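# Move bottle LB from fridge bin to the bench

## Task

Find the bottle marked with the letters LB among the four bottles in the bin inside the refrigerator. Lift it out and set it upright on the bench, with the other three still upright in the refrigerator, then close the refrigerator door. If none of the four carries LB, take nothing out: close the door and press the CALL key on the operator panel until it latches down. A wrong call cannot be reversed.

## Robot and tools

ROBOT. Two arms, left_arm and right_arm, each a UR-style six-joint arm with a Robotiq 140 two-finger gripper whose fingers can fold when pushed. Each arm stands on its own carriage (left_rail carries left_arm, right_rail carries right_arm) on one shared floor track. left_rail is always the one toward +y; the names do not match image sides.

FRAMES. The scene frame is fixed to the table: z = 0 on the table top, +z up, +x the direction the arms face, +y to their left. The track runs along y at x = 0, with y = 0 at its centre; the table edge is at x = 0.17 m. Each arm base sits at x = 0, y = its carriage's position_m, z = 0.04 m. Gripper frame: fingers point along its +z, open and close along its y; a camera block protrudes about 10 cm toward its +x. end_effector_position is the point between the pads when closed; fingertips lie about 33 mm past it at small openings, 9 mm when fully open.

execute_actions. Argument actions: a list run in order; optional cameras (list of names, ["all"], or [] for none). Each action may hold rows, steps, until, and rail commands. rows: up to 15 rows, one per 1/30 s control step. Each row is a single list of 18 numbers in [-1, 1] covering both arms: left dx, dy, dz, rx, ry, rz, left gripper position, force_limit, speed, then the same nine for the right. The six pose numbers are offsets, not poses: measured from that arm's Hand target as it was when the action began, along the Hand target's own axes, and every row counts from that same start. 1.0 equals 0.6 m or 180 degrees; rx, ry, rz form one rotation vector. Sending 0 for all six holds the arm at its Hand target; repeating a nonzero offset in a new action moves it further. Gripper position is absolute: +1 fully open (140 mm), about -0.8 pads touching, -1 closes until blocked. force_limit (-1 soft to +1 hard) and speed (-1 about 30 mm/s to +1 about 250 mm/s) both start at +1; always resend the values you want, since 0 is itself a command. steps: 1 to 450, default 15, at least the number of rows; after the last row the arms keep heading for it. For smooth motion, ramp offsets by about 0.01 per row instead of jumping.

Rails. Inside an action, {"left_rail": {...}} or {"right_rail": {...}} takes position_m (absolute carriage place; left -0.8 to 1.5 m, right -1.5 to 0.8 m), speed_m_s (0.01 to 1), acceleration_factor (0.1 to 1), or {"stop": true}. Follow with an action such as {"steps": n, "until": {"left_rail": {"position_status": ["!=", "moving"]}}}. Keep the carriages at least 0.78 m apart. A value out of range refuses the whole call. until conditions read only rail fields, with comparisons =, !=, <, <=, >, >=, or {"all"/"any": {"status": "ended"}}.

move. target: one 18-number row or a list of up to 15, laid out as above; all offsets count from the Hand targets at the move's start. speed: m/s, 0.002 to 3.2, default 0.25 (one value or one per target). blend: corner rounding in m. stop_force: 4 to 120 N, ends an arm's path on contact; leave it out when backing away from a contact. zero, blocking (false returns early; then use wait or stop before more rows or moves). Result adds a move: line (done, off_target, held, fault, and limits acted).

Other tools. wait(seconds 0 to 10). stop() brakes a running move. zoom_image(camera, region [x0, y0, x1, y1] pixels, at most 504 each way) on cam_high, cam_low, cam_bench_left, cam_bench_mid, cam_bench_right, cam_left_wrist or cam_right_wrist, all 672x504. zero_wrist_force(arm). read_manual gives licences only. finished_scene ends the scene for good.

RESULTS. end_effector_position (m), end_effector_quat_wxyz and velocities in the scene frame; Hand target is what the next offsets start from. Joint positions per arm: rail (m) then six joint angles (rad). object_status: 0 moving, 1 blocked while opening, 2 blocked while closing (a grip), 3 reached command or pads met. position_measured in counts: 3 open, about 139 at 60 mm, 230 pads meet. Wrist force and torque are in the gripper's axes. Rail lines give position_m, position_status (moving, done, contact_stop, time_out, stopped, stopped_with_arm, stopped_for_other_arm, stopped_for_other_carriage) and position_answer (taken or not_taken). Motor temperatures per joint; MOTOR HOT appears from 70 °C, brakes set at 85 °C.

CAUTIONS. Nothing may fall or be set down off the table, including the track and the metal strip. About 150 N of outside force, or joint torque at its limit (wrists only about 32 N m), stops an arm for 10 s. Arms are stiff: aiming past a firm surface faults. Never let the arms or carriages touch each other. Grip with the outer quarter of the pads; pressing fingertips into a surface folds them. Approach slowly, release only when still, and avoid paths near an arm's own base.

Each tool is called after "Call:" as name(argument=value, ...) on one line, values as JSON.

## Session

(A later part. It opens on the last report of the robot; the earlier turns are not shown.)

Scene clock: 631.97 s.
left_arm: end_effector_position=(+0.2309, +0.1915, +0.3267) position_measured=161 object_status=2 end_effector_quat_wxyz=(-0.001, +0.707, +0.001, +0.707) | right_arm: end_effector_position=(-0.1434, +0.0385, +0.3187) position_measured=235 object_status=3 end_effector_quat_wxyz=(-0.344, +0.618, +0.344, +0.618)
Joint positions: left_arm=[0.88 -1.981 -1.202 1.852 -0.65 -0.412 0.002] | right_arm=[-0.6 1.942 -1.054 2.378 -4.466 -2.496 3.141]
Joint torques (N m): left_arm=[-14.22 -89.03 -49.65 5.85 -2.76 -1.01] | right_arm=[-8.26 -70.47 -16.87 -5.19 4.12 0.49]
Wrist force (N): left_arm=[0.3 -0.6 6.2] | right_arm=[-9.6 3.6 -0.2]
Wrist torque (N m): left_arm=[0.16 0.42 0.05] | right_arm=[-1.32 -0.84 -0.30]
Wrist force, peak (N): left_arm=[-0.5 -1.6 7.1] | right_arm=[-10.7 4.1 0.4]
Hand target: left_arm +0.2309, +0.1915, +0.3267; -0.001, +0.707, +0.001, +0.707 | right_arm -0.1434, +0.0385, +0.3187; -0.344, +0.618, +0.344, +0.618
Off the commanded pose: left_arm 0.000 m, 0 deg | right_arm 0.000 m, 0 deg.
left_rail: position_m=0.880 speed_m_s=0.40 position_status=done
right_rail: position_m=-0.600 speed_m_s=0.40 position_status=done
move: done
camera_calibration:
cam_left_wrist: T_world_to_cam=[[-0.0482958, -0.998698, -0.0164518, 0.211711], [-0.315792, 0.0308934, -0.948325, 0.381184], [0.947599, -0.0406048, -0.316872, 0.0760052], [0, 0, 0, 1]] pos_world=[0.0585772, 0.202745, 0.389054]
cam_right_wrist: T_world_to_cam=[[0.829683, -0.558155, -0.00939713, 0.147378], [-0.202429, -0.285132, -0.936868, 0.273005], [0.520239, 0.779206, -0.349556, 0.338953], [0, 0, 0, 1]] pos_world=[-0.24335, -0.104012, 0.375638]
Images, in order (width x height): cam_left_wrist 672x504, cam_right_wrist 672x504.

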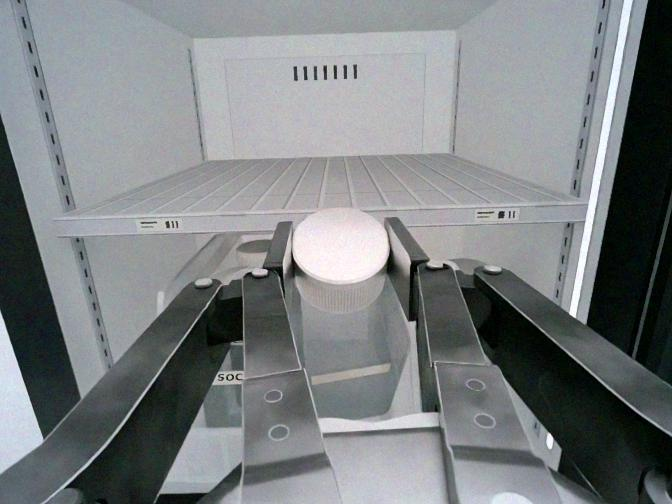

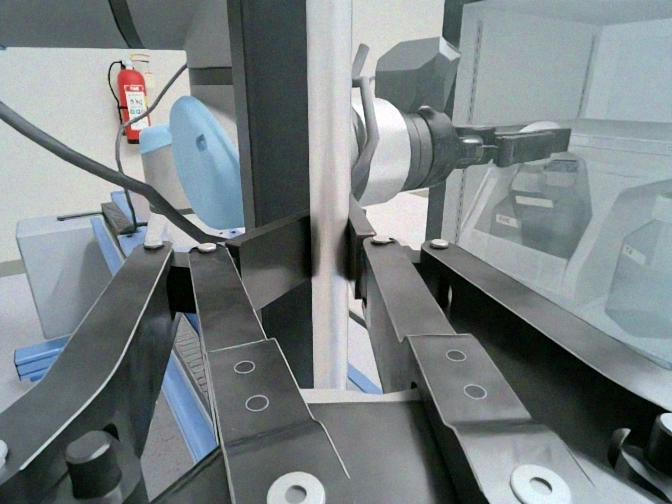

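Call:
move(target=[0,0,-0.3,0,0,0,-1,0.1,-1,0,0,0,0,0,0,-1,1,0], speed=0.15)

Call:
execute_actions(actions=[{"left_rail":{"position_m":1.4,"speed_m_s":0.3,"acceleration_factor":0.25},"steps":150,"until":{"left_rail":{"position_status":["!=","moving"]}}}], cameras=["cam_left_wrist","cam_bench_left","cam_bench_mid"])

Call:
zoom_image(camera="cam_bench_left", region=[200, 100, 420, 260])

Scene clock: 638.73 s.
left_arm: end_effector_position=(+0.0511, +0.1910, +0.3268) position_measured=161 object_status=2 end_effector_quat_wxyz=(-0.001, +0.707, +0.001, +0.707) | right_arm: end_effector_position=(-0.1434, +0.0385, +0.3187) position_measured=235 object_status=3 end_effector_quat_wxyz=(-0.344, +0.618, +0.344, +0.618)
Joint positions: left_arm=[0.88 -2.203 -1.133 1.745 -0.614 -0.635 0.002] | right_arm=[-0.6 1.942 -1.054 2.378 -4.466 -2.496 3.141]
Joint torques (N m): left_arm=[-13.18 -61.66 -49.57 7.31 -3.04 -1.17] | right_arm=[-8.46 -71.28 -16.91 -5.13 4.32 0.69]
Wrist force (N): left_arm=[-0.7 -0.4 3.9] | right_arm=[-10.1 3.9 0.0]
Wrist torque (N m): left_arm=[0.22 0.23 0.02] | right_arm=[-1.36 -0.74 -0.30]
Wrist force, peak (N): left_arm=[-0.1 -0.8 8.0] | right_arm=[-10.4 3.9 0.2]
Hand target: left_arm +0.0509, +0.1910, +0.3268; -0.001, +0.707, +0.001, +0.707 | right_arm -0.1434, +0.0385, +0.3187; -0.344, +0.618, +0.344, +0.618
Off the commanded pose: left_arm 0.000 m, 0 deg | right_arm 0.000 m, 0 deg.
left_rail: position_m=0.880 speed_m_s=0.40 position_status=done
right_rail: position_m=-0.600 speed_m_s=0.40 position_status=done
move: done

Scene clock: 639.00 s.
left_arm: end_effector_position=(+0.0509, +0.1910, +0.3268) position_measured=161 object_status=2 end_effector_quat_wxyz=(-0.001, +0.707, +0.001, +0.707) | right_arm: end_effector_position=(-0.1434, +0.0385, +0.3187) position_measured=235 object_status=3 end_effector_quat_wxyz=(-0.344, +0.618, +0.344, +0.618)
Joint positions: left_arm=[0.88 -2.203 -1.132 1.745 -0.613 -0.635 0.002] | right_arm=[-0.6 1.942 -1.054 2.378 -4.466 -2.496 3.141]
Joint torques (N m): left_arm=[-15.29 -63.34 -49.52 7.11 -2.76 -1] | right_arm=[-9.1 -71.93 -16.83 -5.04 4.26 0.5]
Wrist force (N): left_arm=[-0.7 -0.3 4.0] | right_arm=[-9.4 3.9 0.0]
Wrist torque (N m): left_arm=[0.24 0.23 0.03] | right_arm=[-1.37 -0.88 -0.31]
Wrist force, peak (N): left_arm=[-0.9 -0.1 4.1] | right_arm=[-10.0 4.1 0.0]
Hand target: left_arm +0.0509, +0.1910, +0.3268; -0.001, +0.707, +0.001, +0.707 | right_arm -0.1434, +0.0385, +0.3187; -0.344, +0.618, +0.344, +0.618
Tool commands: left_gripper/position=-1.0 left_gripper/force_limit=+0.1 left_gripper/speed=-1.0 right_gripper/position=-1.0 right_gripper/force_limit=+1.0 right_gripper/speed=+0.0
Off the commanded pose: left_arm 0.000 m, 0 deg | right_arm 0.000 m, 0 deg.
left_rail: position_m=0.880 speed_m_s=0.30 position_status=stopped_for_other_arm position_answer=taken
right_rail: position_m=-0.600 speed_m_s=0.40 position_status=done
camera_calibration:
cam_left_wrist: T_world_to_cam=[[-0.0482958, -0.998698, -0.0164518, 0.20252], [-0.315792, 0.0308934, -0.948325, 0.324452], [0.947599, -0.0406048, -0.316872, 0.246584], [0, 0, 0, 1]] pos_world=[-0.121423, 0.202245, 0.389154]
Images, in order (width x height): cam_bench_left 672x504, cam_bench_mid 672x504, cam_left_wrist 672x504.

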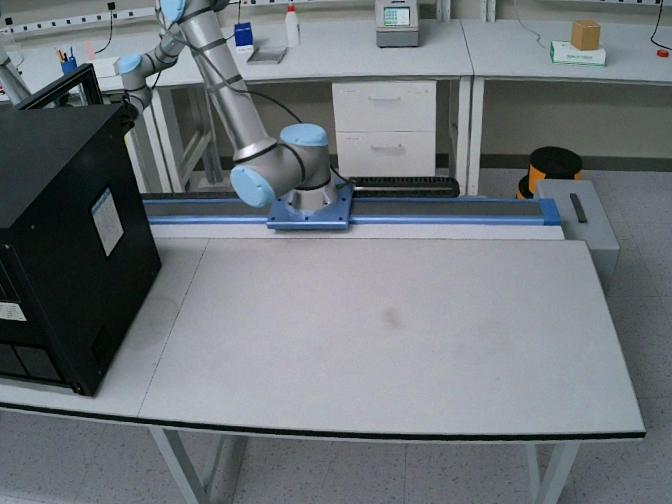

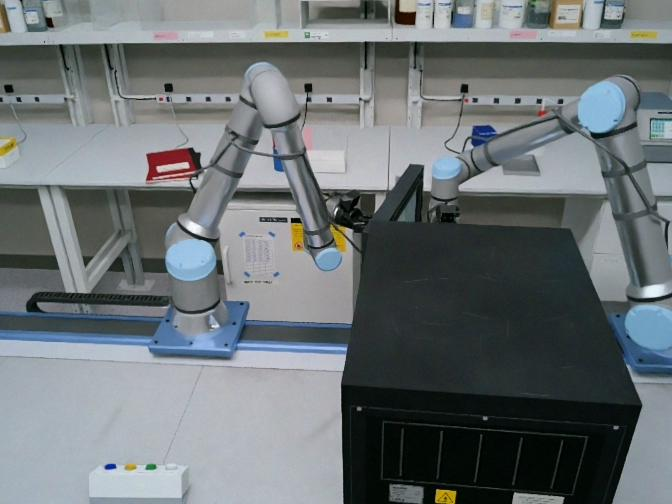

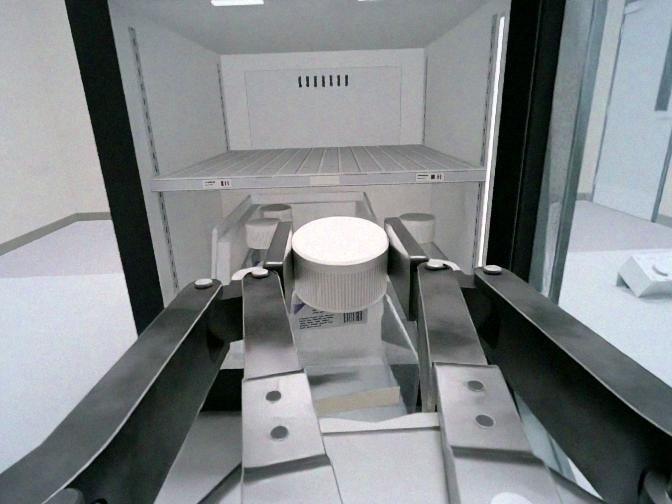

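Scaled by 2.291 from the camera's 672x504 image, which has a finer 960x720 frame.

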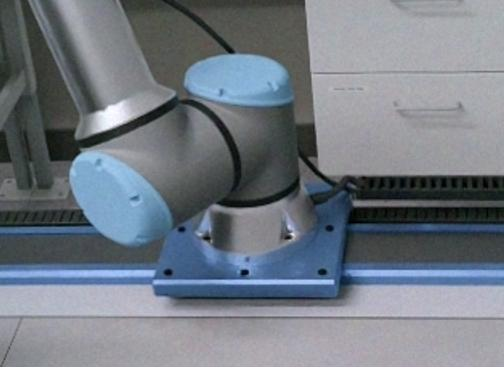

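Call:
move(target=[0,-0.3,0,0,0,0,-1,0.1,-1,0,0,0,0,0,0,-1,1,0], speed=0.15)

Call:
wait(seconds=1)

Call:
execute_actions(actions=[{"left_rail":{"position_m":1.4,"speed_m_s":0.3,"acceleration_factor":0.25},"steps":150,"until":{"left_rail":{"position_status":["!=","moving"]}}}], cameras=["cam_left_wrist","cam_bench_left","cam_bench_mid"])

Call:
zoom_image(camera="cam_bench_left", region=[200, 60, 420, 260])

Scene clock: 643.90 s.
left_arm: end_effector_position=(+0.0504, +0.3708, +0.3269) position_measured=161 object_status=2 end_effector_quat_wxyz=(-0.001, +0.707, +0.001, +0.707) | right_arm: end_effector_position=(-0.1434, +0.0385, +0.3187) position_measured=235 object_status=3 end_effector_quat_wxyz=(-0.344, +0.618, +0.344, +0.618)
Joint positions: left_arm=[0.88 -2.389 -1.361 2.073 -0.712 -0.821 0.001] | right_arm=[-0.6 1.942 -1.054 2.378 -4.466 -2.496 3.141]
Joint torques (N m): left_arm=[-15.03 -69.61 -27.09 0.05 -2.22 1.03] | right_arm=[-9.35 -71.69 -16.78 -5.16 4.25 0.57]
Wrist force (N): left_arm=[-0.4 0.1 4.0] | right_arm=[-9.7 3.8 0.2]
Wrist torque (N m): left_arm=[0.35 0.13 0.00] | right_arm=[-1.39 -0.81 -0.30]
Wrist force, peak (N): left_arm=[-0.5 -2.0 4.4] | right_arm=[-10.4 4.3 0.1]
Hand target: left_arm +0.0504, +0.3710, +0.3270; -0.001, +0.707, +0.001, +0.707 | right_arm -0.1434, +0.0385, +0.3187; -0.344, +0.618, +0.344, +0.618
Off the commanded pose: left_arm 0.000 m, 0 deg | right_arm 0.000 m, 0 deg.
left_rail: position_m=0.880 speed_m_s=0.30 position_status=stopped_for_other_arm position_answer=taken
right_rail: position_m=-0.600 speed_m_s=0.40 position_status=done
move: done

Scene clock: 644.90 s.
left_arm: end_effector_position=(+0.0504, +0.3710, +0.3270) position_measured=161 object_status=2 end_effector_quat_wxyz=(-0.001, +0.707, +0.001, +0.707) | right_arm: end_effector_position=(-0.1434, +0.0385, +0.3187) position_measured=235 object_status=3 end_effector_quat_wxyz=(-0.344, +0.618, +0.344, +0.618)
Joint positions: left_arm=[0.88 -2.39 -1.362 2.073 -0.712 -0.821 0.001] | right_arm=[-0.6 1.942 -1.054 2.378 -4.466 -2.496 3.141]
Joint torques (N m): left_arm=[-14.25 -70.83 -25.17 0.2 -3.07 1.34] | right_arm=[-8.57 -71.7 -16.95 -5.07 4.37 0.82]
Wrist force (N): left_arm=[-0.3 -0.1 4.4] | right_arm=[-9.5 3.9 0.2]
Wrist torque (N m): left_arm=[0.28 0.08 0.00] | right_arm=[-1.36 -0.86 -0.31]
Wrist force, peak (N): left_arm=[-0.3 -0.3 4.5] | right_arm=[-10.2 3.9 0.2]
Hand target: left_arm +0.0504, +0.3710, +0.3270; -0.001, +0.707, +0.001, +0.707 | right_arm -0.1434, +0.0385, +0.3187; -0.344, +0.618, +0.344, +0.618
Tool commands: left_gripper/position=-1.0 left_gripper/force_limit=+0.1 left_gripper/speed=-1.0 right_gripper/position=-1.0 right_gripper/force_limit=+1.0 right_gripper/speed=+0.0
Off the commanded pose: left_arm 0.000 m, 0 deg | right_arm 0.000 m, 0 deg.
left_rail: position_m=0.880 speed_m_s=0.30 position_status=stopped_for_other_arm position_answer=taken
right_rail: position_m=-0.600 speed_m_s=0.40 position_status=done
wait: 1.00 s

Scene clock: 647.53 s.
left_arm: end_effector_position=(+0.0504, +0.8910, +0.3270) position_measured=161 object_status=2 end_effector_quat_wxyz=(-0.001, +0.707, +0.001, +0.707) | right_arm: end_effector_position=(-0.1434, +0.0385, +0.3187) position_measured=235 object_status=3 end_effector_quat_wxyz=(-0.344, +0.618, +0.344, +0.618)
Joint positions: left_arm=[1.4 -2.39 -1.362 2.073 -0.712 -0.821 0.001] | right_arm=[-0.6 1.942 -1.054 2.378 -4.466 -2.496 3.141]
Joint torques (N m): left_arm=[-7.75 -67.63 -34.67 4.87 -0.1 0.87] | right_arm=[-7.9 -71.7 -16.52 -5.22 4.36 0.83]
Wrist force (N): left_arm=[0.1 -0.1 4.4] | right_arm=[-9.7 3.7 0.2]
Wrist torque (N m): left_arm=[0.30 0.00 0.00] | right_arm=[-1.41 -0.80 -0.30]
Wrist force, peak (N): left_arm=[0.0 -1.0 4.6] | right_arm=[-10.1 3.9 -0.1]
Hand target: left_arm +0.0504, +0.8910, +0.3270; -0.001, +0.707, +0.001, +0.707 | right_arm -0.1434, +0.0385, +0.3187; -0.344, +0.618, +0.344, +0.618
Tool commands: left_gripper/position=-1.0 left_gripper/force_limit=+0.1 left_gripper/speed=-1.0 right_gripper/position=-1.0 right_gripper/force_limit=+1.0 right_gripper/speed=+0.0
Off the commanded pose: left_arm 0.000 m, 0 deg | right_arm 0.000 m, 0 deg.
left_rail: position_m=1.400 speed_m_s=0.30 position_status=done
right_rail: position_m=-0.600 speed_m_s=0.40 position_status=done
camera_calibration:
cam_left_wrist: T_world_to_cam=[[-0.0482958, -0.998698, -0.0164518, 0.901586], [-0.315792, 0.0308934, -0.948325, 0.302764], [0.947599, -0.0406048, -0.316872, 0.275513], [0, 0, 0, 1]] pos_world=[-0.121923, 0.902245, 0.389254]
Images, in order (width x height): cam_bench_left 672x504, cam_bench_mid 672x504, cam_left_wrist 672x504.

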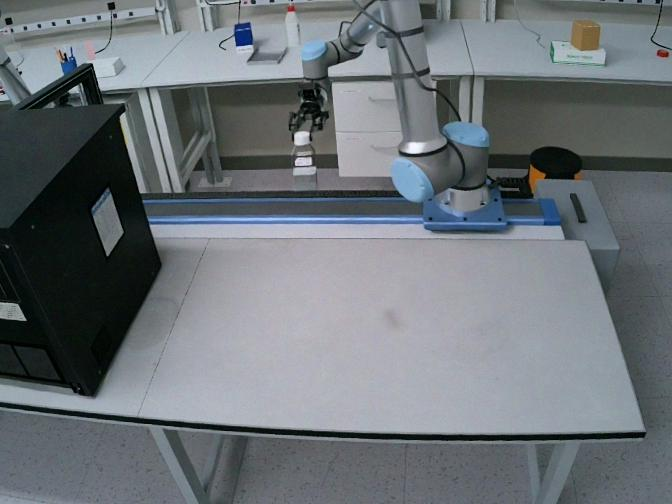

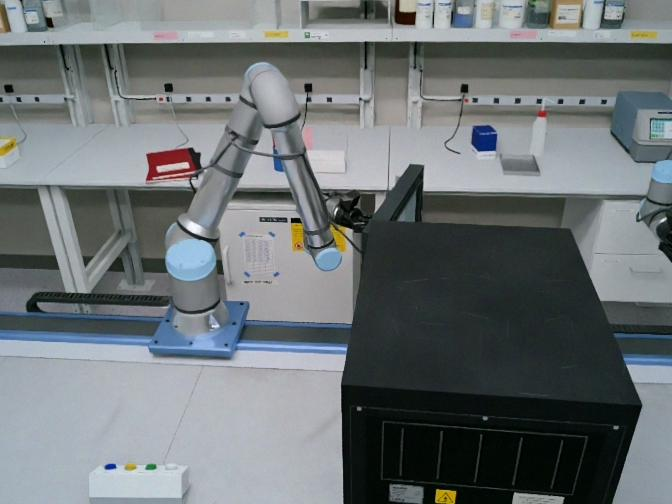

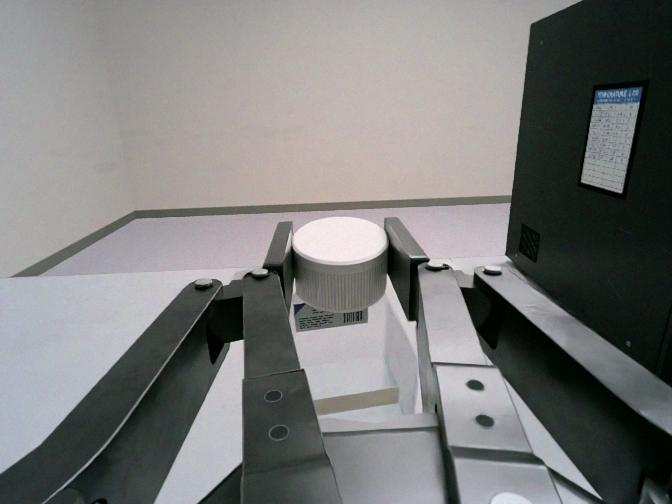

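Scaled by 2.291 from the camera's 672x504 image, which has a finer 960x720 frame.

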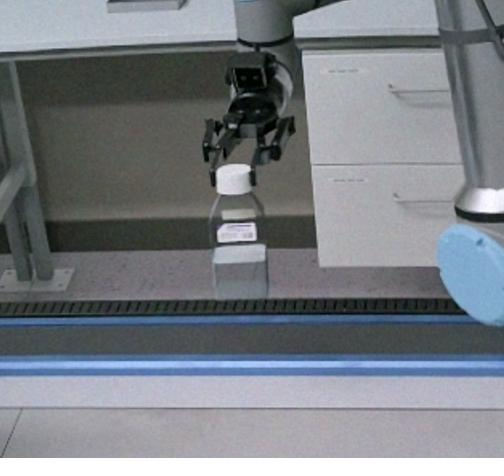

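Call:
zoom_image(camera="cam_bench_left", region=[280, 125, 326, 195])

Scaled by 7.200 from the camera's 672x504 image, which has a finer 960x720 frame.

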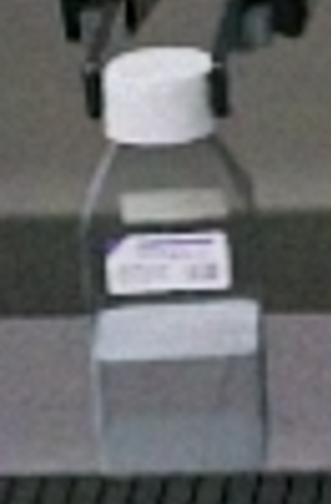

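Call:
move(target=[0.3,-0.2,1.0,0,0,0,-1,0.1,-1,0,0,0,0,0,0,-1,1,0], speed=0.25, cameras=["cam_left_wrist","cam_bench_left","cam_bench_mid"])

Call:
zoom_image(camera="cam_bench_left", region=[220, 80, 420, 280])

Scene clock: 664.43 s.
left_arm: end_effector_position=(+0.6501, +1.0124, +0.5068) position_measured=161 object_status=2 end_effector_quat_wxyz=(-0.001, +0.707, +0.001, +0.707) | right_arm: end_effector_position=(-0.1434, +0.0385, +0.3187) position_measured=235 object_status=3 end_effector_quat_wxyz=(-0.344, +0.618, +0.344, +0.618)
Joint positions: left_arm=[1.4 -1.256 -1.684 2.046 -0.362 0.312 0] | right_arm=[-0.6 1.942 -1.054 2.378 -4.466 -2.496 3.141]
Joint torques (N m): left_arm=[12.3 -20.6 -59.51 1.82 2.72 -2.11] | right_arm=[-7.23 -71.79 -15.79 -5.29 4.52 0.8]
Wrist force (N): left_arm=[-0.2 -0.1 3.9] | right_arm=[-9.9 3.7 0.4]
Wrist torque (N m): left_arm=[0.28 0.08 0.02] | right_arm=[-1.41 -0.77 -0.30]
Wrist force, peak (N): left_arm=[0.7 -0.7 6.3] | right_arm=[-10.3 3.8 0.0]
Hand target: left_arm +0.6502, +1.0124, +0.5068; -0.001, +0.707, +0.001, +0.707 | right_arm -0.1434, +0.0385, +0.3187; -0.344, +0.618, +0.344, +0.618
Off the commanded pose: left_arm 0.000 m, 0 deg | right_arm 0.000 m, 0 deg.
left_rail: position_m=1.400 speed_m_s=0.30 position_status=done
right_rail: position_m=-0.600 speed_m_s=0.40 position_status=done
move: done
camera_calibration:
cam_left_wrist: T_world_to_cam=[[-0.0482955, -0.998697, -0.0164574, 1.05475], [-0.315702, 0.0308947, -0.948355, 0.65897], [0.947629, -0.0406057, -0.316783, -0.230892], [0, 0, 0, 1]] pos_world=[0.477777, 1.02365, 0.569154]
Images, in order (width x height): cam_bench_left 672x504, cam_bench_mid 672x504, cam_left_wrist 672x504.

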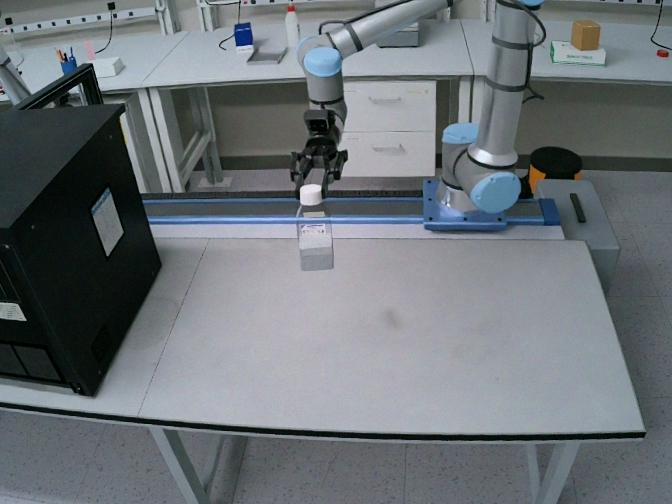

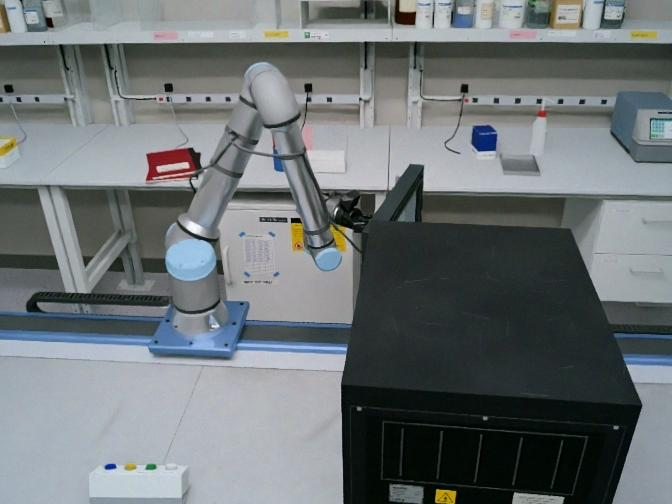

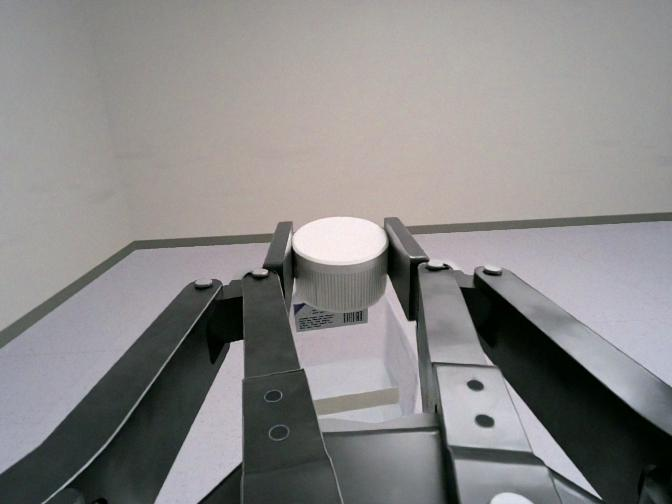

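Scaled by 2.520 from the camera's 672x504 image, which has a finer 960x720 frame.

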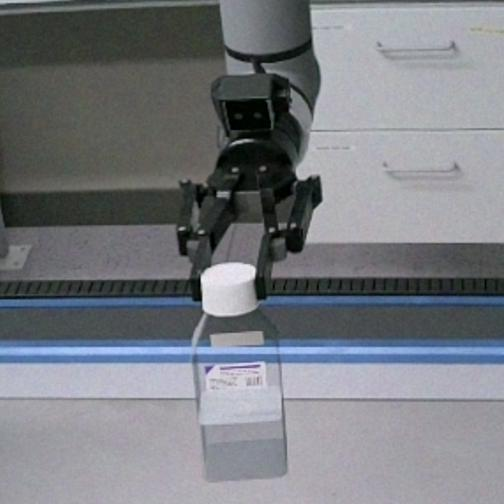

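Call:
zoom_image(camera="cam_bench_left", region=[285, 170, 345, 275])

Scaled by 4.800 from the camera's 672x504 image, which has a finer 960x720 frame.

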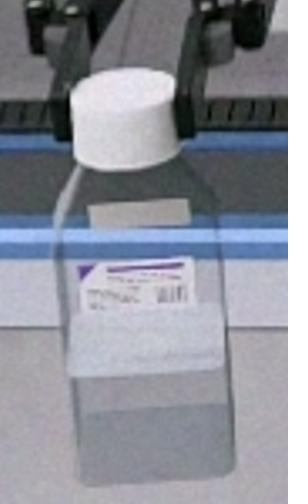

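Call:
move(target=[-0.587,0,-0.05,0,-0.078,0,-1,0.1,-1,0,0,0,0,0,0,-1,1,0], speed=0.2, cameras=["cam_left_wrist","cam_bench_left"])

Call:
zoom_image(camera="cam_bench_left", region=[240, 190, 400, 350])

Scene clock: 686.53 s.
left_arm: end_effector_position=(+0.6201, +1.0126, +0.1550) position_measured=161 object_status=2 end_effector_quat_wxyz=(-0.001, +0.788, +0.001, +0.615) | right_arm: end_effector_position=(-0.1434, +0.0385, +0.3187) position_measured=235 object_status=3 end_effector_quat_wxyz=(-0.344, +0.618, +0.344, +0.618)
Joint positions: left_arm=[1.4 -1.298 -1.22 2.189 -0.216 0.363 -0.718] | right_arm=[-0.6 1.942 -1.054 2.378 -4.466 -2.496 3.141]
Joint torques (N m): left_arm=[16.17 23.15 -0.38 5.32 35.53 -2.93] | right_arm=[-6.76 -71.62 -15.85 -5.04 4.87 1.26]
Wrist force (N): left_arm=[113.2 -6.5 -44.6] | right_arm=[-10.0 3.9 0.3]
Wrist torque (N m): left_arm=[0.44 2.27 0.65] | right_arm=[-1.36 -0.75 -0.31]
Wrist force, peak (N): left_arm=[113.2 -6.5 -44.6] | right_arm=[-10.1 4.3 0.0]
Hand target: left_arm +0.6200, +1.0126, +0.1547; -0.001, +0.788, +0.001, +0.615 | right_arm -0.1434, +0.0385, +0.3187; -0.344, +0.618, +0.344, +0.618
Off the commanded pose: left_arm 0.000 m, 0 deg | right_arm 0.000 m, 0 deg.
left_rail: position_m=1.400 speed_m_s=0.30 position_status=done
right_rail: position_m=-0.600 speed_m_s=0.40 position_status=done
move: done
camera_calibration:
cam_left_wrist: T_world_to_cam=[[-0.05047, -0.99872, -0.00331573, 1.047], [-0.536139, 0.0298943, -0.8436, 0.437219], [0.84262, -0.0407988, -0.536962, -0.214391], [0, 0, 0, 1]] pos_world=[0.467902, 1.02384, 0.25719]
Images, in order (width x height): cam_bench_left 672x504, cam_left_wrist 672x504.

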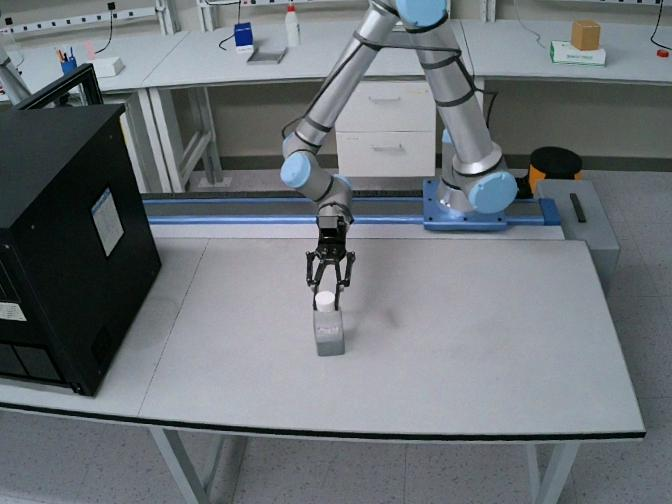

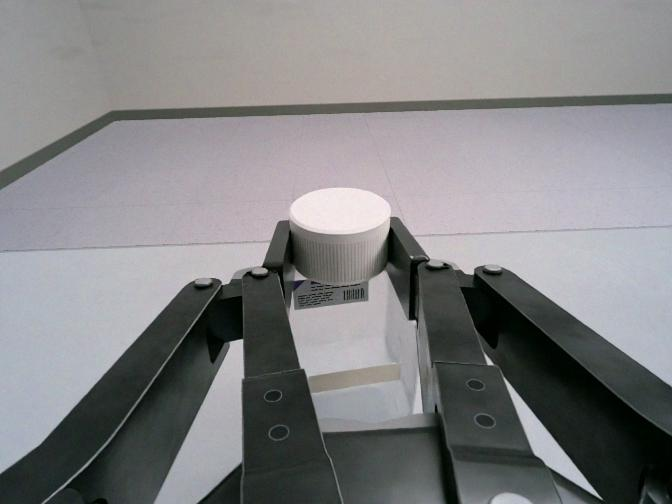

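Scaled by 3.150 from the camera's 672x504 image, which has a finer 960x720 frame.

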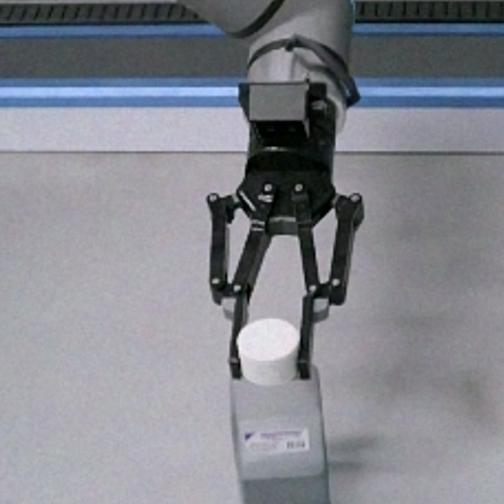

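Call:
move(target=[0.01,0,-0.0025,0,0,0,-1,0.1,-1,0,0,0,0,0,0,-1,1,0], speed=0.02)

Scene clock: 691.27 s.
left_arm: end_effector_position=(+0.6201, +1.0127, +0.1606) position_measured=161 object_status=2 end_effector_quat_wxyz=(-0.001, +0.788, +0.001, +0.615) | right_arm: end_effector_position=(-0.1434, +0.0385, +0.3187) position_measured=235 object_status=3 end_effector_quat_wxyz=(-0.344, +0.618, +0.344, +0.618)
Joint positions: left_arm=[1.4 -1.297 -1.23 2.187 -0.204 0.363 -0.719] | right_arm=[-0.6 1.942 -1.054 2.378 -4.466 -2.496 3.141]
Joint torques (N m): left_arm=[-12.72 -70.78 -35.13 6.6 -2.25 -1.47] | right_arm=[-6.44 -71.04 -15.59 -5.1 4.98 1.1]
Wrist force (N): left_arm=[7.7 -0.7 2.0] | right_arm=[-9.7 3.9 -0.1]
Wrist torque (N m): left_arm=[0.45 0.41 0.47] | right_arm=[-1.36 -0.82 -0.30]
Wrist force, peak (N): left_arm=[120.7 -3.1 -47.6] | right_arm=[-10.1 4.2 0.4]
Hand target: left_arm +0.6200, +1.0126, +0.1608; -0.001, +0.788, +0.001, +0.615 | right_arm -0.1434, +0.0385, +0.3187; -0.344, +0.618, +0.344, +0.618
Off the commanded pose: left_arm 0.000 m, 0 deg | right_arm 0.000 m, 0 deg.
left_rail: position_m=1.400 speed_m_s=0.30 position_status=done
right_rail: position_m=-0.600 speed_m_s=0.40 position_status=done
move: done

Call:
execute_actions(actions=[{"rows":[[0,0,0,0,0,0,-0.05,0.1,-1,0,0,0,0,0,0,-1,1,0]],"steps":40}])

Call:
move(target=[0,0,-0.2,0,0,0,0.2,0.1,0,0,0,0,0,0,0,-1,1,0], speed=0.15, cameras=["cam_left_wrist","cam_bench_left"])

Call:
zoom_image(camera="cam_bench_left", region=[280, 260, 380, 370])

Call:
zoom_image(camera="cam_left_wrist", region=[240, 180, 440, 400])

Scene clock: 697.77 s.
left_arm: end_effector_position=(+0.6200, +1.0126, +0.1609) position_measured=135 object_status=3 end_effector_quat_wxyz=(-0.001, +0.788, +0.001, +0.615) | right_arm: end_effector_position=(-0.1434, +0.0385, +0.3187) position_measured=235 object_status=3 end_effector_quat_wxyz=(-0.344, +0.618, +0.344, +0.618)
Joint positions: left_arm=[1.4 -1.298 -1.23 2.187 -0.204 0.363 -0.719] | right_arm=[-0.6 1.942 -1.054 2.378 -4.466 -2.496 3.141]
Joint torques (N m): left_arm=[-0.85 -49.39 -17.31 6.39 -2.33 0.51] | right_arm=[-6.99 -71.08 -16.17 -5.17 5.07 1.16]
Wrist force (N): left_arm=[2.6 -0.4 2.5] | right_arm=[-9.7 3.4 0.2]
Wrist torque (N m): left_arm=[0.12 0.32 0.07] | right_arm=[-1.48 -0.81 -0.30]
Wrist force, peak (N): left_arm=[12.5 0.5 -1.4] | right_arm=[-10.2 4.2 -0.4]
Hand target: left_arm +0.6200, +1.0126, +0.1608; -0.001, +0.788, +0.001, +0.615 | right_arm -0.1434, +0.0385, +0.3187; -0.344, +0.618, +0.344, +0.618
Off the commanded pose: left_arm 0.000 m, 0 deg | right_arm 0.000 m, 0 deg.
left_rail: position_m=1.400 speed_m_s=0.30 position_status=done
right_rail: position_m=-0.600 speed_m_s=0.40 position_status=done

Scene clock: 699.80 s.
left_arm: end_effector_position=(+0.5037, +1.0123, +0.1900) position_measured=104 object_status=3 end_effector_quat_wxyz=(-0.001, +0.788, +0.001, +0.615) | right_arm: end_effector_position=(-0.1434, +0.0385, +0.3187) position_measured=235 object_status=3 end_effector_quat_wxyz=(-0.344, +0.618, +0.344, +0.618)
Joint positions: left_arm=[1.4 -1.573 -1.152 2.253 0.487 0.246 -1.588] | right_arm=[-0.6 1.942 -1.054 2.378 -4.466 -2.496 3.141]
Joint torques (N m): left_arm=[-13.78 -37.75 -26.35 10.37 -0.2 -1.66] | right_arm=[-7.44 -72.57 -15.25 -5.17 5.1 1.31]
Wrist force (N): left_arm=[2.5 -0.6 2.4] | right_arm=[-9.7 4.0 0.0]
Wrist torque (N m): left_arm=[0.06 0.36 0.11] | right_arm=[-1.34 -0.81 -0.31]
Wrist force, peak (N): left_arm=[2.4 -0.7 4.2] | right_arm=[-10.1 4.0 0.4]
Hand target: left_arm +0.5036, +1.0123, +0.1900; -0.001, +0.788, +0.001, +0.615 | right_arm -0.1434, +0.0385, +0.3187; -0.344, +0.618, +0.344, +0.618
Off the commanded pose: left_arm 0.000 m, 0 deg | right_arm 0.000 m, 0 deg.
left_rail: position_m=1.400 speed_m_s=0.30 position_status=done
right_rail: position_m=-0.600 speed_m_s=0.40 position_status=done
move: done
camera_calibration:
cam_left_wrist: T_world_to_cam=[[-0.0509934, -0.998693, -0.00355462, 1.04127], [-0.536416, 0.0303914, -0.843406, 0.404015], [0.842412, -0.0411014, -0.537265, -0.097084], [0, 0, 0, 1]] pos_world=[0.351603, 1.02364, 0.292291]
Images, in order (width x height): cam_bench_left 672x504, cam_left_wrist 672x504.

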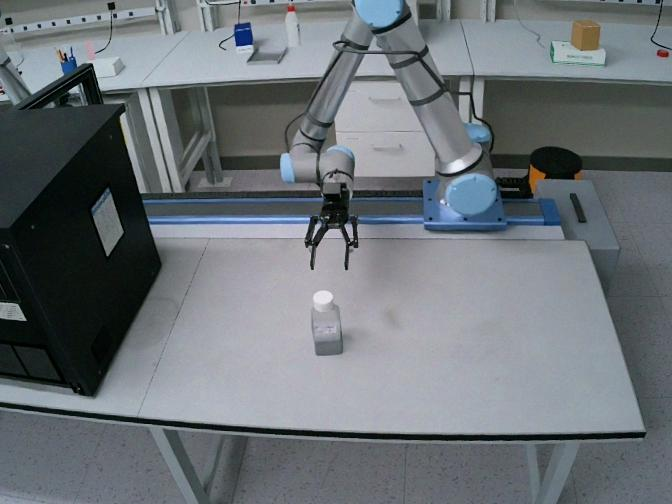

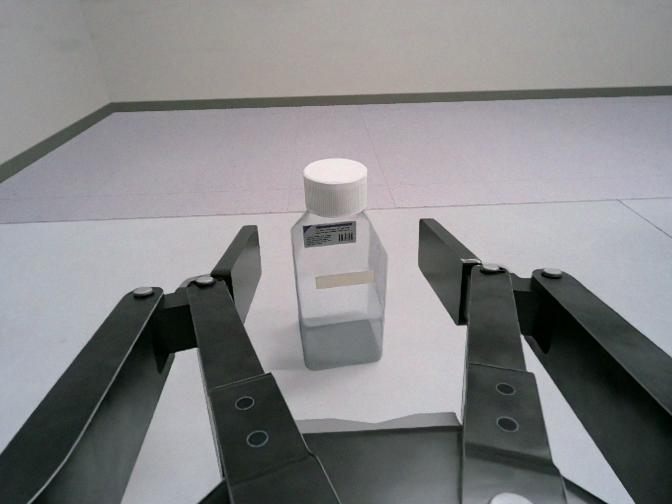

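Scaled by 4.582 from the camera's 672x504 image, which has a finer 960x720 frame.

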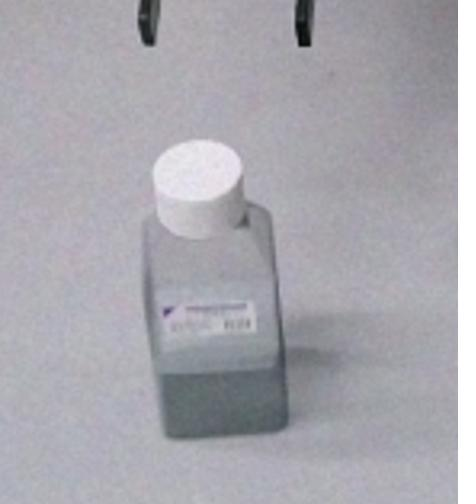

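Scaled by 2.291 from the camera's 672x504 image, which has a finer 960x720 frame.

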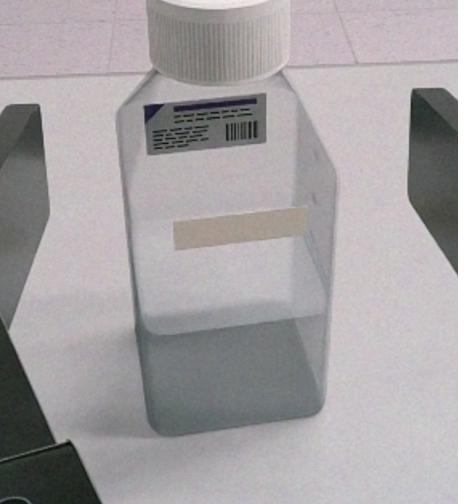

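Call:
move(target=[[-0.0444,0,0.056,0,0.078,0,-0.08,0.1,0,0,0,0,0,0,0,-1,1,0],[-0.01,0,0.1937,0,0.078,0,-0.08,0.1,0,0,0,0,0,0,0,-1,1,0]], speed=0.12, cameras=["cam_left_wrist"])

Scene clock: 715.33 s.
left_arm: end_effector_position=(+0.6149, +1.0127, +0.1560) position_measured=139 object_status=3 end_effector_quat_wxyz=(-0.001, +0.708, +0.001, +0.707) | right_arm: end_effector_position=(-0.1434, +0.0385, +0.3187) position_measured=235 object_status=3 end_effector_quat_wxyz=(-0.344, +0.618, +0.344, +0.618)
Joint positions: left_arm=[1.4 -1.331 -1.225 2.372 -1.142 0.237 -0.004] | right_arm=[-0.6 1.942 -1.054 2.378 -4.466 -2.496 3.141]
Joint torques (N m): left_arm=[12.59 -38.71 -12.13 -3.98 2.12 2.35] | right_arm=[-6.86 -72.07 -14.99 -5.29 4.98 1.49]
Wrist force (N): left_arm=[2.7 -0.9 3.8] | right_arm=[-9.5 3.8 -0.4]
Wrist torque (N m): left_arm=[0.07 0.37 -0.12] | right_arm=[-1.39 -0.86 -0.30]
Wrist force, peak (N): left_arm=[3.2 0.0 4.3] | right_arm=[-10.2 3.9 -0.1]
Hand target: left_arm +0.6149, +1.0127, +0.1559; -0.001, +0.707, +0.001, +0.707 | right_arm -0.1434, +0.0385, +0.3187; -0.344, +0.618, +0.344, +0.618
Off the commanded pose: left_arm 0.000 m, 0 deg | right_arm 0.000 m, 0 deg.
left_rail: position_m=1.400 speed_m_s=0.30 position_status=done
right_rail: position_m=-0.600 speed_m_s=0.40 position_status=done
move: done
camera_calibration:
cam_left_wrist: T_world_to_cam=[[-0.0482752, -0.998701, -0.016324, 1.04755], [-0.316485, 0.0307952, -0.948098, 0.315651], [0.947368, -0.0406033, -0.31756, -0.308335], [0, 0, 0, 1]] pos_world=[0.442576, 1.02394, 0.218453]
Images, in order (width x height): cam_left_wrist 672x504.

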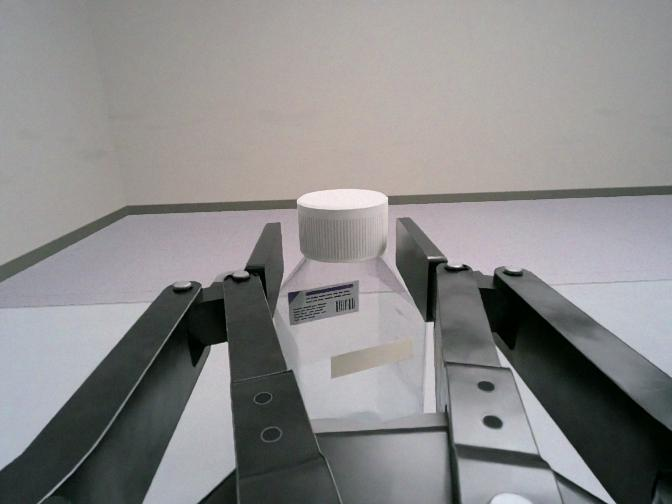

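Call:
move(target=[0.014,0.003,0.013,0,0,0,-0.08,0.1,0,0,0,0,0,0,0,-1,1,0], speed=0.05)

Call:
execute_actions(actions=[{"rows":[[0,0,0,0,0,0,-1,0.1,-1,0,0,0,0,0,0,-1,1,0]],"steps":60}])

Call:
move(target=[[0.3,0,0,0,0,0,-1,0.1,-1,0,0,0,0,0,0,-1,1,0],[0.3,0.2,-0.95,0,0,0,-1,0.1,-1,0,0,0,0,0,0,-1,1,0]], speed=0.25, blend=[0.04,0], cameras=["cam_left_wrist"])

Scene clock: 722.67 s.
left_arm: end_effector_position=(+0.6227, +1.0109, +0.1643) position_measured=139 object_status=3 end_effector_quat_wxyz=(-0.001, +0.707, +0.001, +0.707) | right_arm: end_effector_position=(-0.1434, +0.0385, +0.3187) position_measured=235 object_status=3 end_effector_quat_wxyz=(-0.344, +0.618, +0.344, +0.618)
Joint positions: left_arm=[1.4 -1.315 -1.236 2.359 -1.121 0.253 0] | right_arm=[-0.6 1.942 -1.054 2.378 -4.466 -2.496 3.141]
Joint torques (N m): left_arm=[12.89 -68.8 -31.29 2.73 2.26 -1.17] | right_arm=[-5.91 -71.06 -14.97 -5.32 5.04 1.5]
Wrist force (N): left_arm=[2.4 -1.0 3.5] | right_arm=[-9.6 3.7 0.2]
Wrist torque (N m): left_arm=[0.05 0.42 -0.12] | right_arm=[-1.41 -0.83 -0.31]
Wrist force, peak (N): left_arm=[2.5 -1.5 3.8] | right_arm=[-10.2 4.1 0.4]
Hand target: left_arm +0.6227, +1.0108, +0.1643; -0.001, +0.707, +0.001, +0.707 | right_arm -0.1434, +0.0385, +0.3187; -0.344, +0.618, +0.344, +0.618
Off the commanded pose: left_arm 0.000 m, 0 deg | right_arm 0.000 m, 0 deg.
left_rail: position_m=1.400 speed_m_s=0.30 position_status=done
right_rail: position_m=-0.600 speed_m_s=0.40 position_status=done
move: done

Scene clock: 724.87 s.
left_arm: end_effector_position=(+0.6227, +1.0108, +0.1643) position_measured=161 object_status=2 end_effector_quat_wxyz=(-0.001, +0.707, +0.001, +0.707) | right_arm: end_effector_position=(-0.1434, +0.0385, +0.3187) position_measured=235 object_status=3 end_effector_quat_wxyz=(-0.344, +0.618, +0.344, +0.618)
Joint positions: left_arm=[1.4 -1.315 -1.236 2.359 -1.121 0.254 -0.001] | right_arm=[-0.6 1.942 -1.054 2.378 -4.466 -2.496 3.141]
Joint torques (N m): left_arm=[10.03 -67.11 -31.78 0.77 0.83 -0.91] | right_arm=[-5.86 -71.6 -14.7 -5.19 5 1.59]
Wrist force (N): left_arm=[4.7 -1.8 2.9] | right_arm=[-9.9 3.6 -0.1]
Wrist torque (N m): left_arm=[0.05 0.41 0.20] | right_arm=[-1.42 -0.77 -0.31]
Wrist force, peak (N): left_arm=[4.8 -1.9 3.1] | right_arm=[-10.0 4.3 0.2]
Hand target: left_arm +0.6227, +1.0108, +0.1643; -0.001, +0.707, +0.001, +0.707 | right_arm -0.1434, +0.0385, +0.3187; -0.344, +0.618, +0.344, +0.618
Off the commanded pose: left_arm 0.000 m, 0 deg | right_arm 0.000 m, 0 deg.
left_rail: position_m=1.400 speed_m_s=0.30 position_status=done
right_rail: position_m=-0.600 speed_m_s=0.40 position_status=done

Scene clock: 728.57 s.
left_arm: end_effector_position=(+0.0533, +0.8892, +0.3444) position_measured=161 object_status=2 end_effector_quat_wxyz=(-0.001, +0.707, +0.001, +0.707) | right_arm: end_effector_position=(-0.1434, +0.0385, +0.3187) position_measured=235 object_status=3 end_effector_quat_wxyz=(-0.344, +0.618, +0.344, +0.618)
Joint positions: left_arm=[1.4 -2.384 -1.382 2.059 -0.678 -0.815 0.001] | right_arm=[-0.6 1.942 -1.054 2.378 -4.466 -2.496 3.141]
Joint torques (N m): left_arm=[-12.81 -36.71 -46.62 8.21 -3.77 -2.29] | right_arm=[-4.77 -71.75 -14.6 -5.25 5.2 1.51]
Wrist force (N): left_arm=[-1.4 -1.0 4.1] | right_arm=[-9.5 3.8 0.2]
Wrist torque (N m): left_arm=[0.09 0.40 0.00] | right_arm=[-1.37 -0.85 -0.30]
Wrist force, peak (N): left_arm=[4.4 -2.2 2.8] | right_arm=[-10.3 4.2 -0.1]
Hand target: left_arm +0.0531, +0.8892, +0.3444; -0.001, +0.707, +0.001, +0.707 | right_arm -0.1434, +0.0385, +0.3187; -0.344, +0.618, +0.344, +0.618
Off the commanded pose: left_arm 0.000 m, 0 deg | right_arm 0.000 m, 0 deg.
left_rail: position_m=1.400 speed_m_s=0.30 position_status=done
right_rail: position_m=-0.600 speed_m_s=0.40 position_status=done
move: done
camera_calibration:
cam_left_wrist: T_world_to_cam=[[-0.0483903, -0.998694, -0.0164196, 0.900188], [-0.315789, 0.0308927, -0.948326, 0.320332], [0.947595, -0.0407047, -0.316871, 0.278326], [0, 0, 0, 1]] pos_world=[-0.119023, 0.900445, 0.406754]
Images, in order (width x height): cam_left_wrist 672x504.

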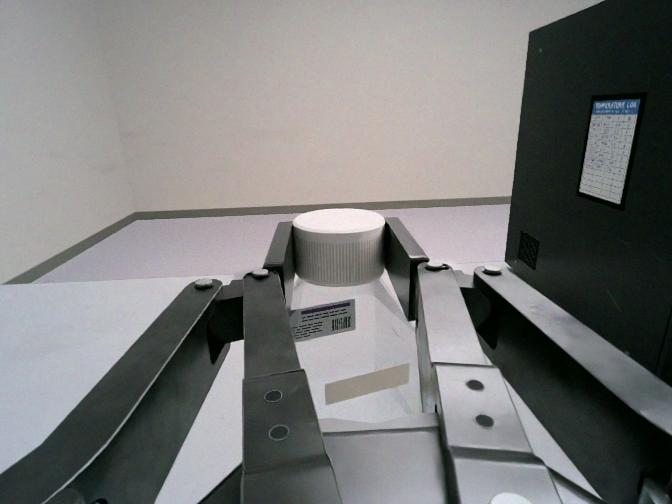

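Call:
execute_actions(actions=[{"left_rail":{"position_m":0.88,"speed_m_s":0.3,"acceleration_factor":0.25},"steps":150,"until":{"left_rail":{"position_status":["!=","moving"]}}}])

Call:
move(target=[[-0.057,0.282,0.112,-0.1,0,0,-1,0.1,-1,0,0,0,0,0,0,-1,1,0],[-0.115,0.463,0.317,-0.1,0,0,-1,0.1,-1,0,0,0,0,0,0,-1,1,0]], speed=0.15, blend=[0.03,0], cameras=["cam_left_wrist","cam_right_wrist"])

Call:
zoom_image(camera="cam_right_wrist", region=[440, 120, 672, 340])

Scene clock: 739.90 s.
left_arm: end_effector_position=(+0.0531, +0.3692, +0.3444) position_measured=161 object_status=2 end_effector_quat_wxyz=(-0.001, +0.707, +0.001, +0.707) | right_arm: end_effector_position=(-0.1434, +0.0385, +0.3187) position_measured=235 object_status=3 end_effector_quat_wxyz=(-0.344, +0.618, +0.344, +0.618)
Joint positions: left_arm=[0.88 -2.384 -1.382 2.059 -0.678 -0.816 0.001] | right_arm=[-0.6 1.942 -1.054 2.378 -4.466 -2.496 3.141]
Joint torques (N m): left_arm=[-8.91 -40.84 -38.61 1.5 2.03 -1.78] | right_arm=[-5.03 -72.82 -14.33 -5.18 5.07 1.8]
Wrist force (N): left_arm=[-1.5 -0.8 3.9] | right_arm=[-9.6 4.0 -0.3]
Wrist torque (N m): left_arm=[0.14 0.42 -0.01] | right_arm=[-1.34 -0.83 -0.30]
Wrist force, peak (N): left_arm=[-1.4 -3.1 4.2] | right_arm=[-10.3 4.0 0.0]
Hand target: left_arm +0.0531, +0.3692, +0.3444; -0.001, +0.707, +0.001, +0.707 | right_arm -0.1434, +0.0385, +0.3187; -0.344, +0.618, +0.344, +0.618
Tool commands: left_gripper/position=-1.0 left_gripper/force_limit=+0.1 left_gripper/speed=-1.0 right_gripper/position=-1.0 right_gripper/force_limit=+1.0 right_gripper/speed=+0.0
Off the commanded pose: left_arm 0.000 m, 0 deg | right_arm 0.000 m, 0 deg.
left_rail: position_m=0.880 speed_m_s=0.30 position_status=done
right_rail: position_m=-0.600 speed_m_s=0.40 position_status=done

Scene clock: 742.83 s.
left_arm: end_effector_position=(+0.2439, +0.0921, +0.2751) position_measured=161 object_status=2 end_effector_quat_wxyz=(+0.109, +0.699, -0.110, +0.698) | right_arm: end_effector_position=(-0.1434, +0.0385, +0.3187) position_measured=235 object_status=3 end_effector_quat_wxyz=(-0.344, +0.618, +0.344, +0.618)
Joint positions: left_arm=[0.88 -1.944 -1.161 1.906 -0.757 -0.061 0.013] | right_arm=[-0.6 1.942 -1.054 2.378 -4.466 -2.496 3.141]
Joint torques (N m): left_arm=[14.12 -56.89 -48.35 2.05 2.5 -1.22] | right_arm=[-4.56 -71.9 -14.6 -5.24 5.11 1.85]
Wrist force (N): left_arm=[-2.0 -1.2 3.7] | right_arm=[-9.5 4.0 -0.2]
Wrist torque (N m): left_arm=[0.00 0.53 -0.01] | right_arm=[-1.33 -0.86 -0.30]
Wrist force, peak (N): left_arm=[-0.8 -5.3 3.8] | right_arm=[-10.2 4.3 -0.1]
Hand target: left_arm +0.2440, +0.0919, +0.2751; +0.109, +0.699, -0.110, +0.698 | right_arm -0.1434, +0.0385, +0.3187; -0.344, +0.618, +0.344, +0.618
Off the commanded pose: left_arm 0.000 m, 0 deg | right_arm 0.000 m, 0 deg.
left_rail: position_m=0.880 speed_m_s=0.30 position_status=done
right_rail: position_m=-0.600 speed_m_s=0.40 position_status=done
move: done
camera_calibration:
cam_left_wrist: T_world_to_cam=[[-0.354545, -0.934897, -0.0162853, 0.180985], [-0.29113, 0.126924, -0.948226, 0.32458], [0.888561, -0.331448, -0.317177, 0.0845903], [0, 0, 0, 1]] pos_world=[0.0834991, 0.156043, 0.337553]
cam_right_wrist: T_world_to_cam=[[0.829683, -0.558155, -0.00939713, 0.147379], [-0.202429, -0.285132, -0.936868, 0.273099], [0.520239, 0.779206, -0.349556, 0.338988], [0, 0, 0, 1]] pos_world=[-0.24335, -0.104012, 0.375738]
Images, in order (width x height): cam_left_wrist 672x504, cam_right_wrist 672x504.

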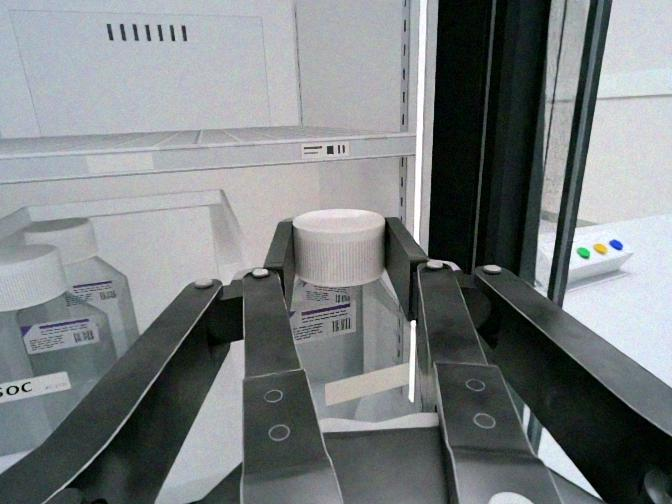

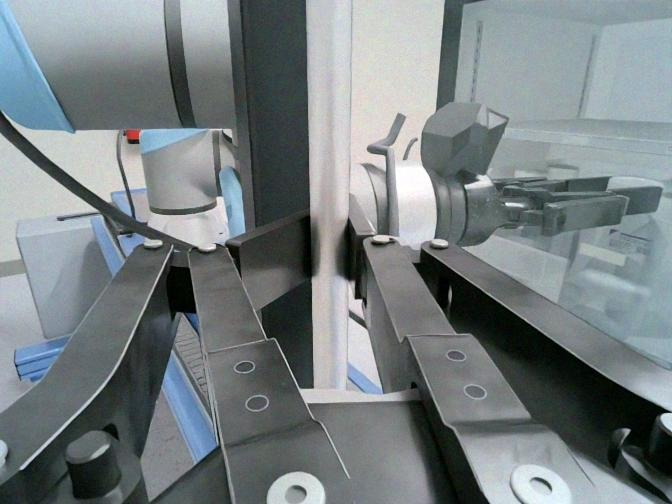

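Scaled by 2.172 from the camera's 672x504 image, which has a finer 960x720 frame.

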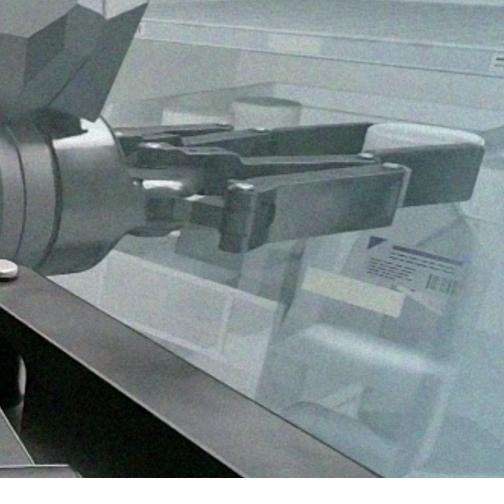

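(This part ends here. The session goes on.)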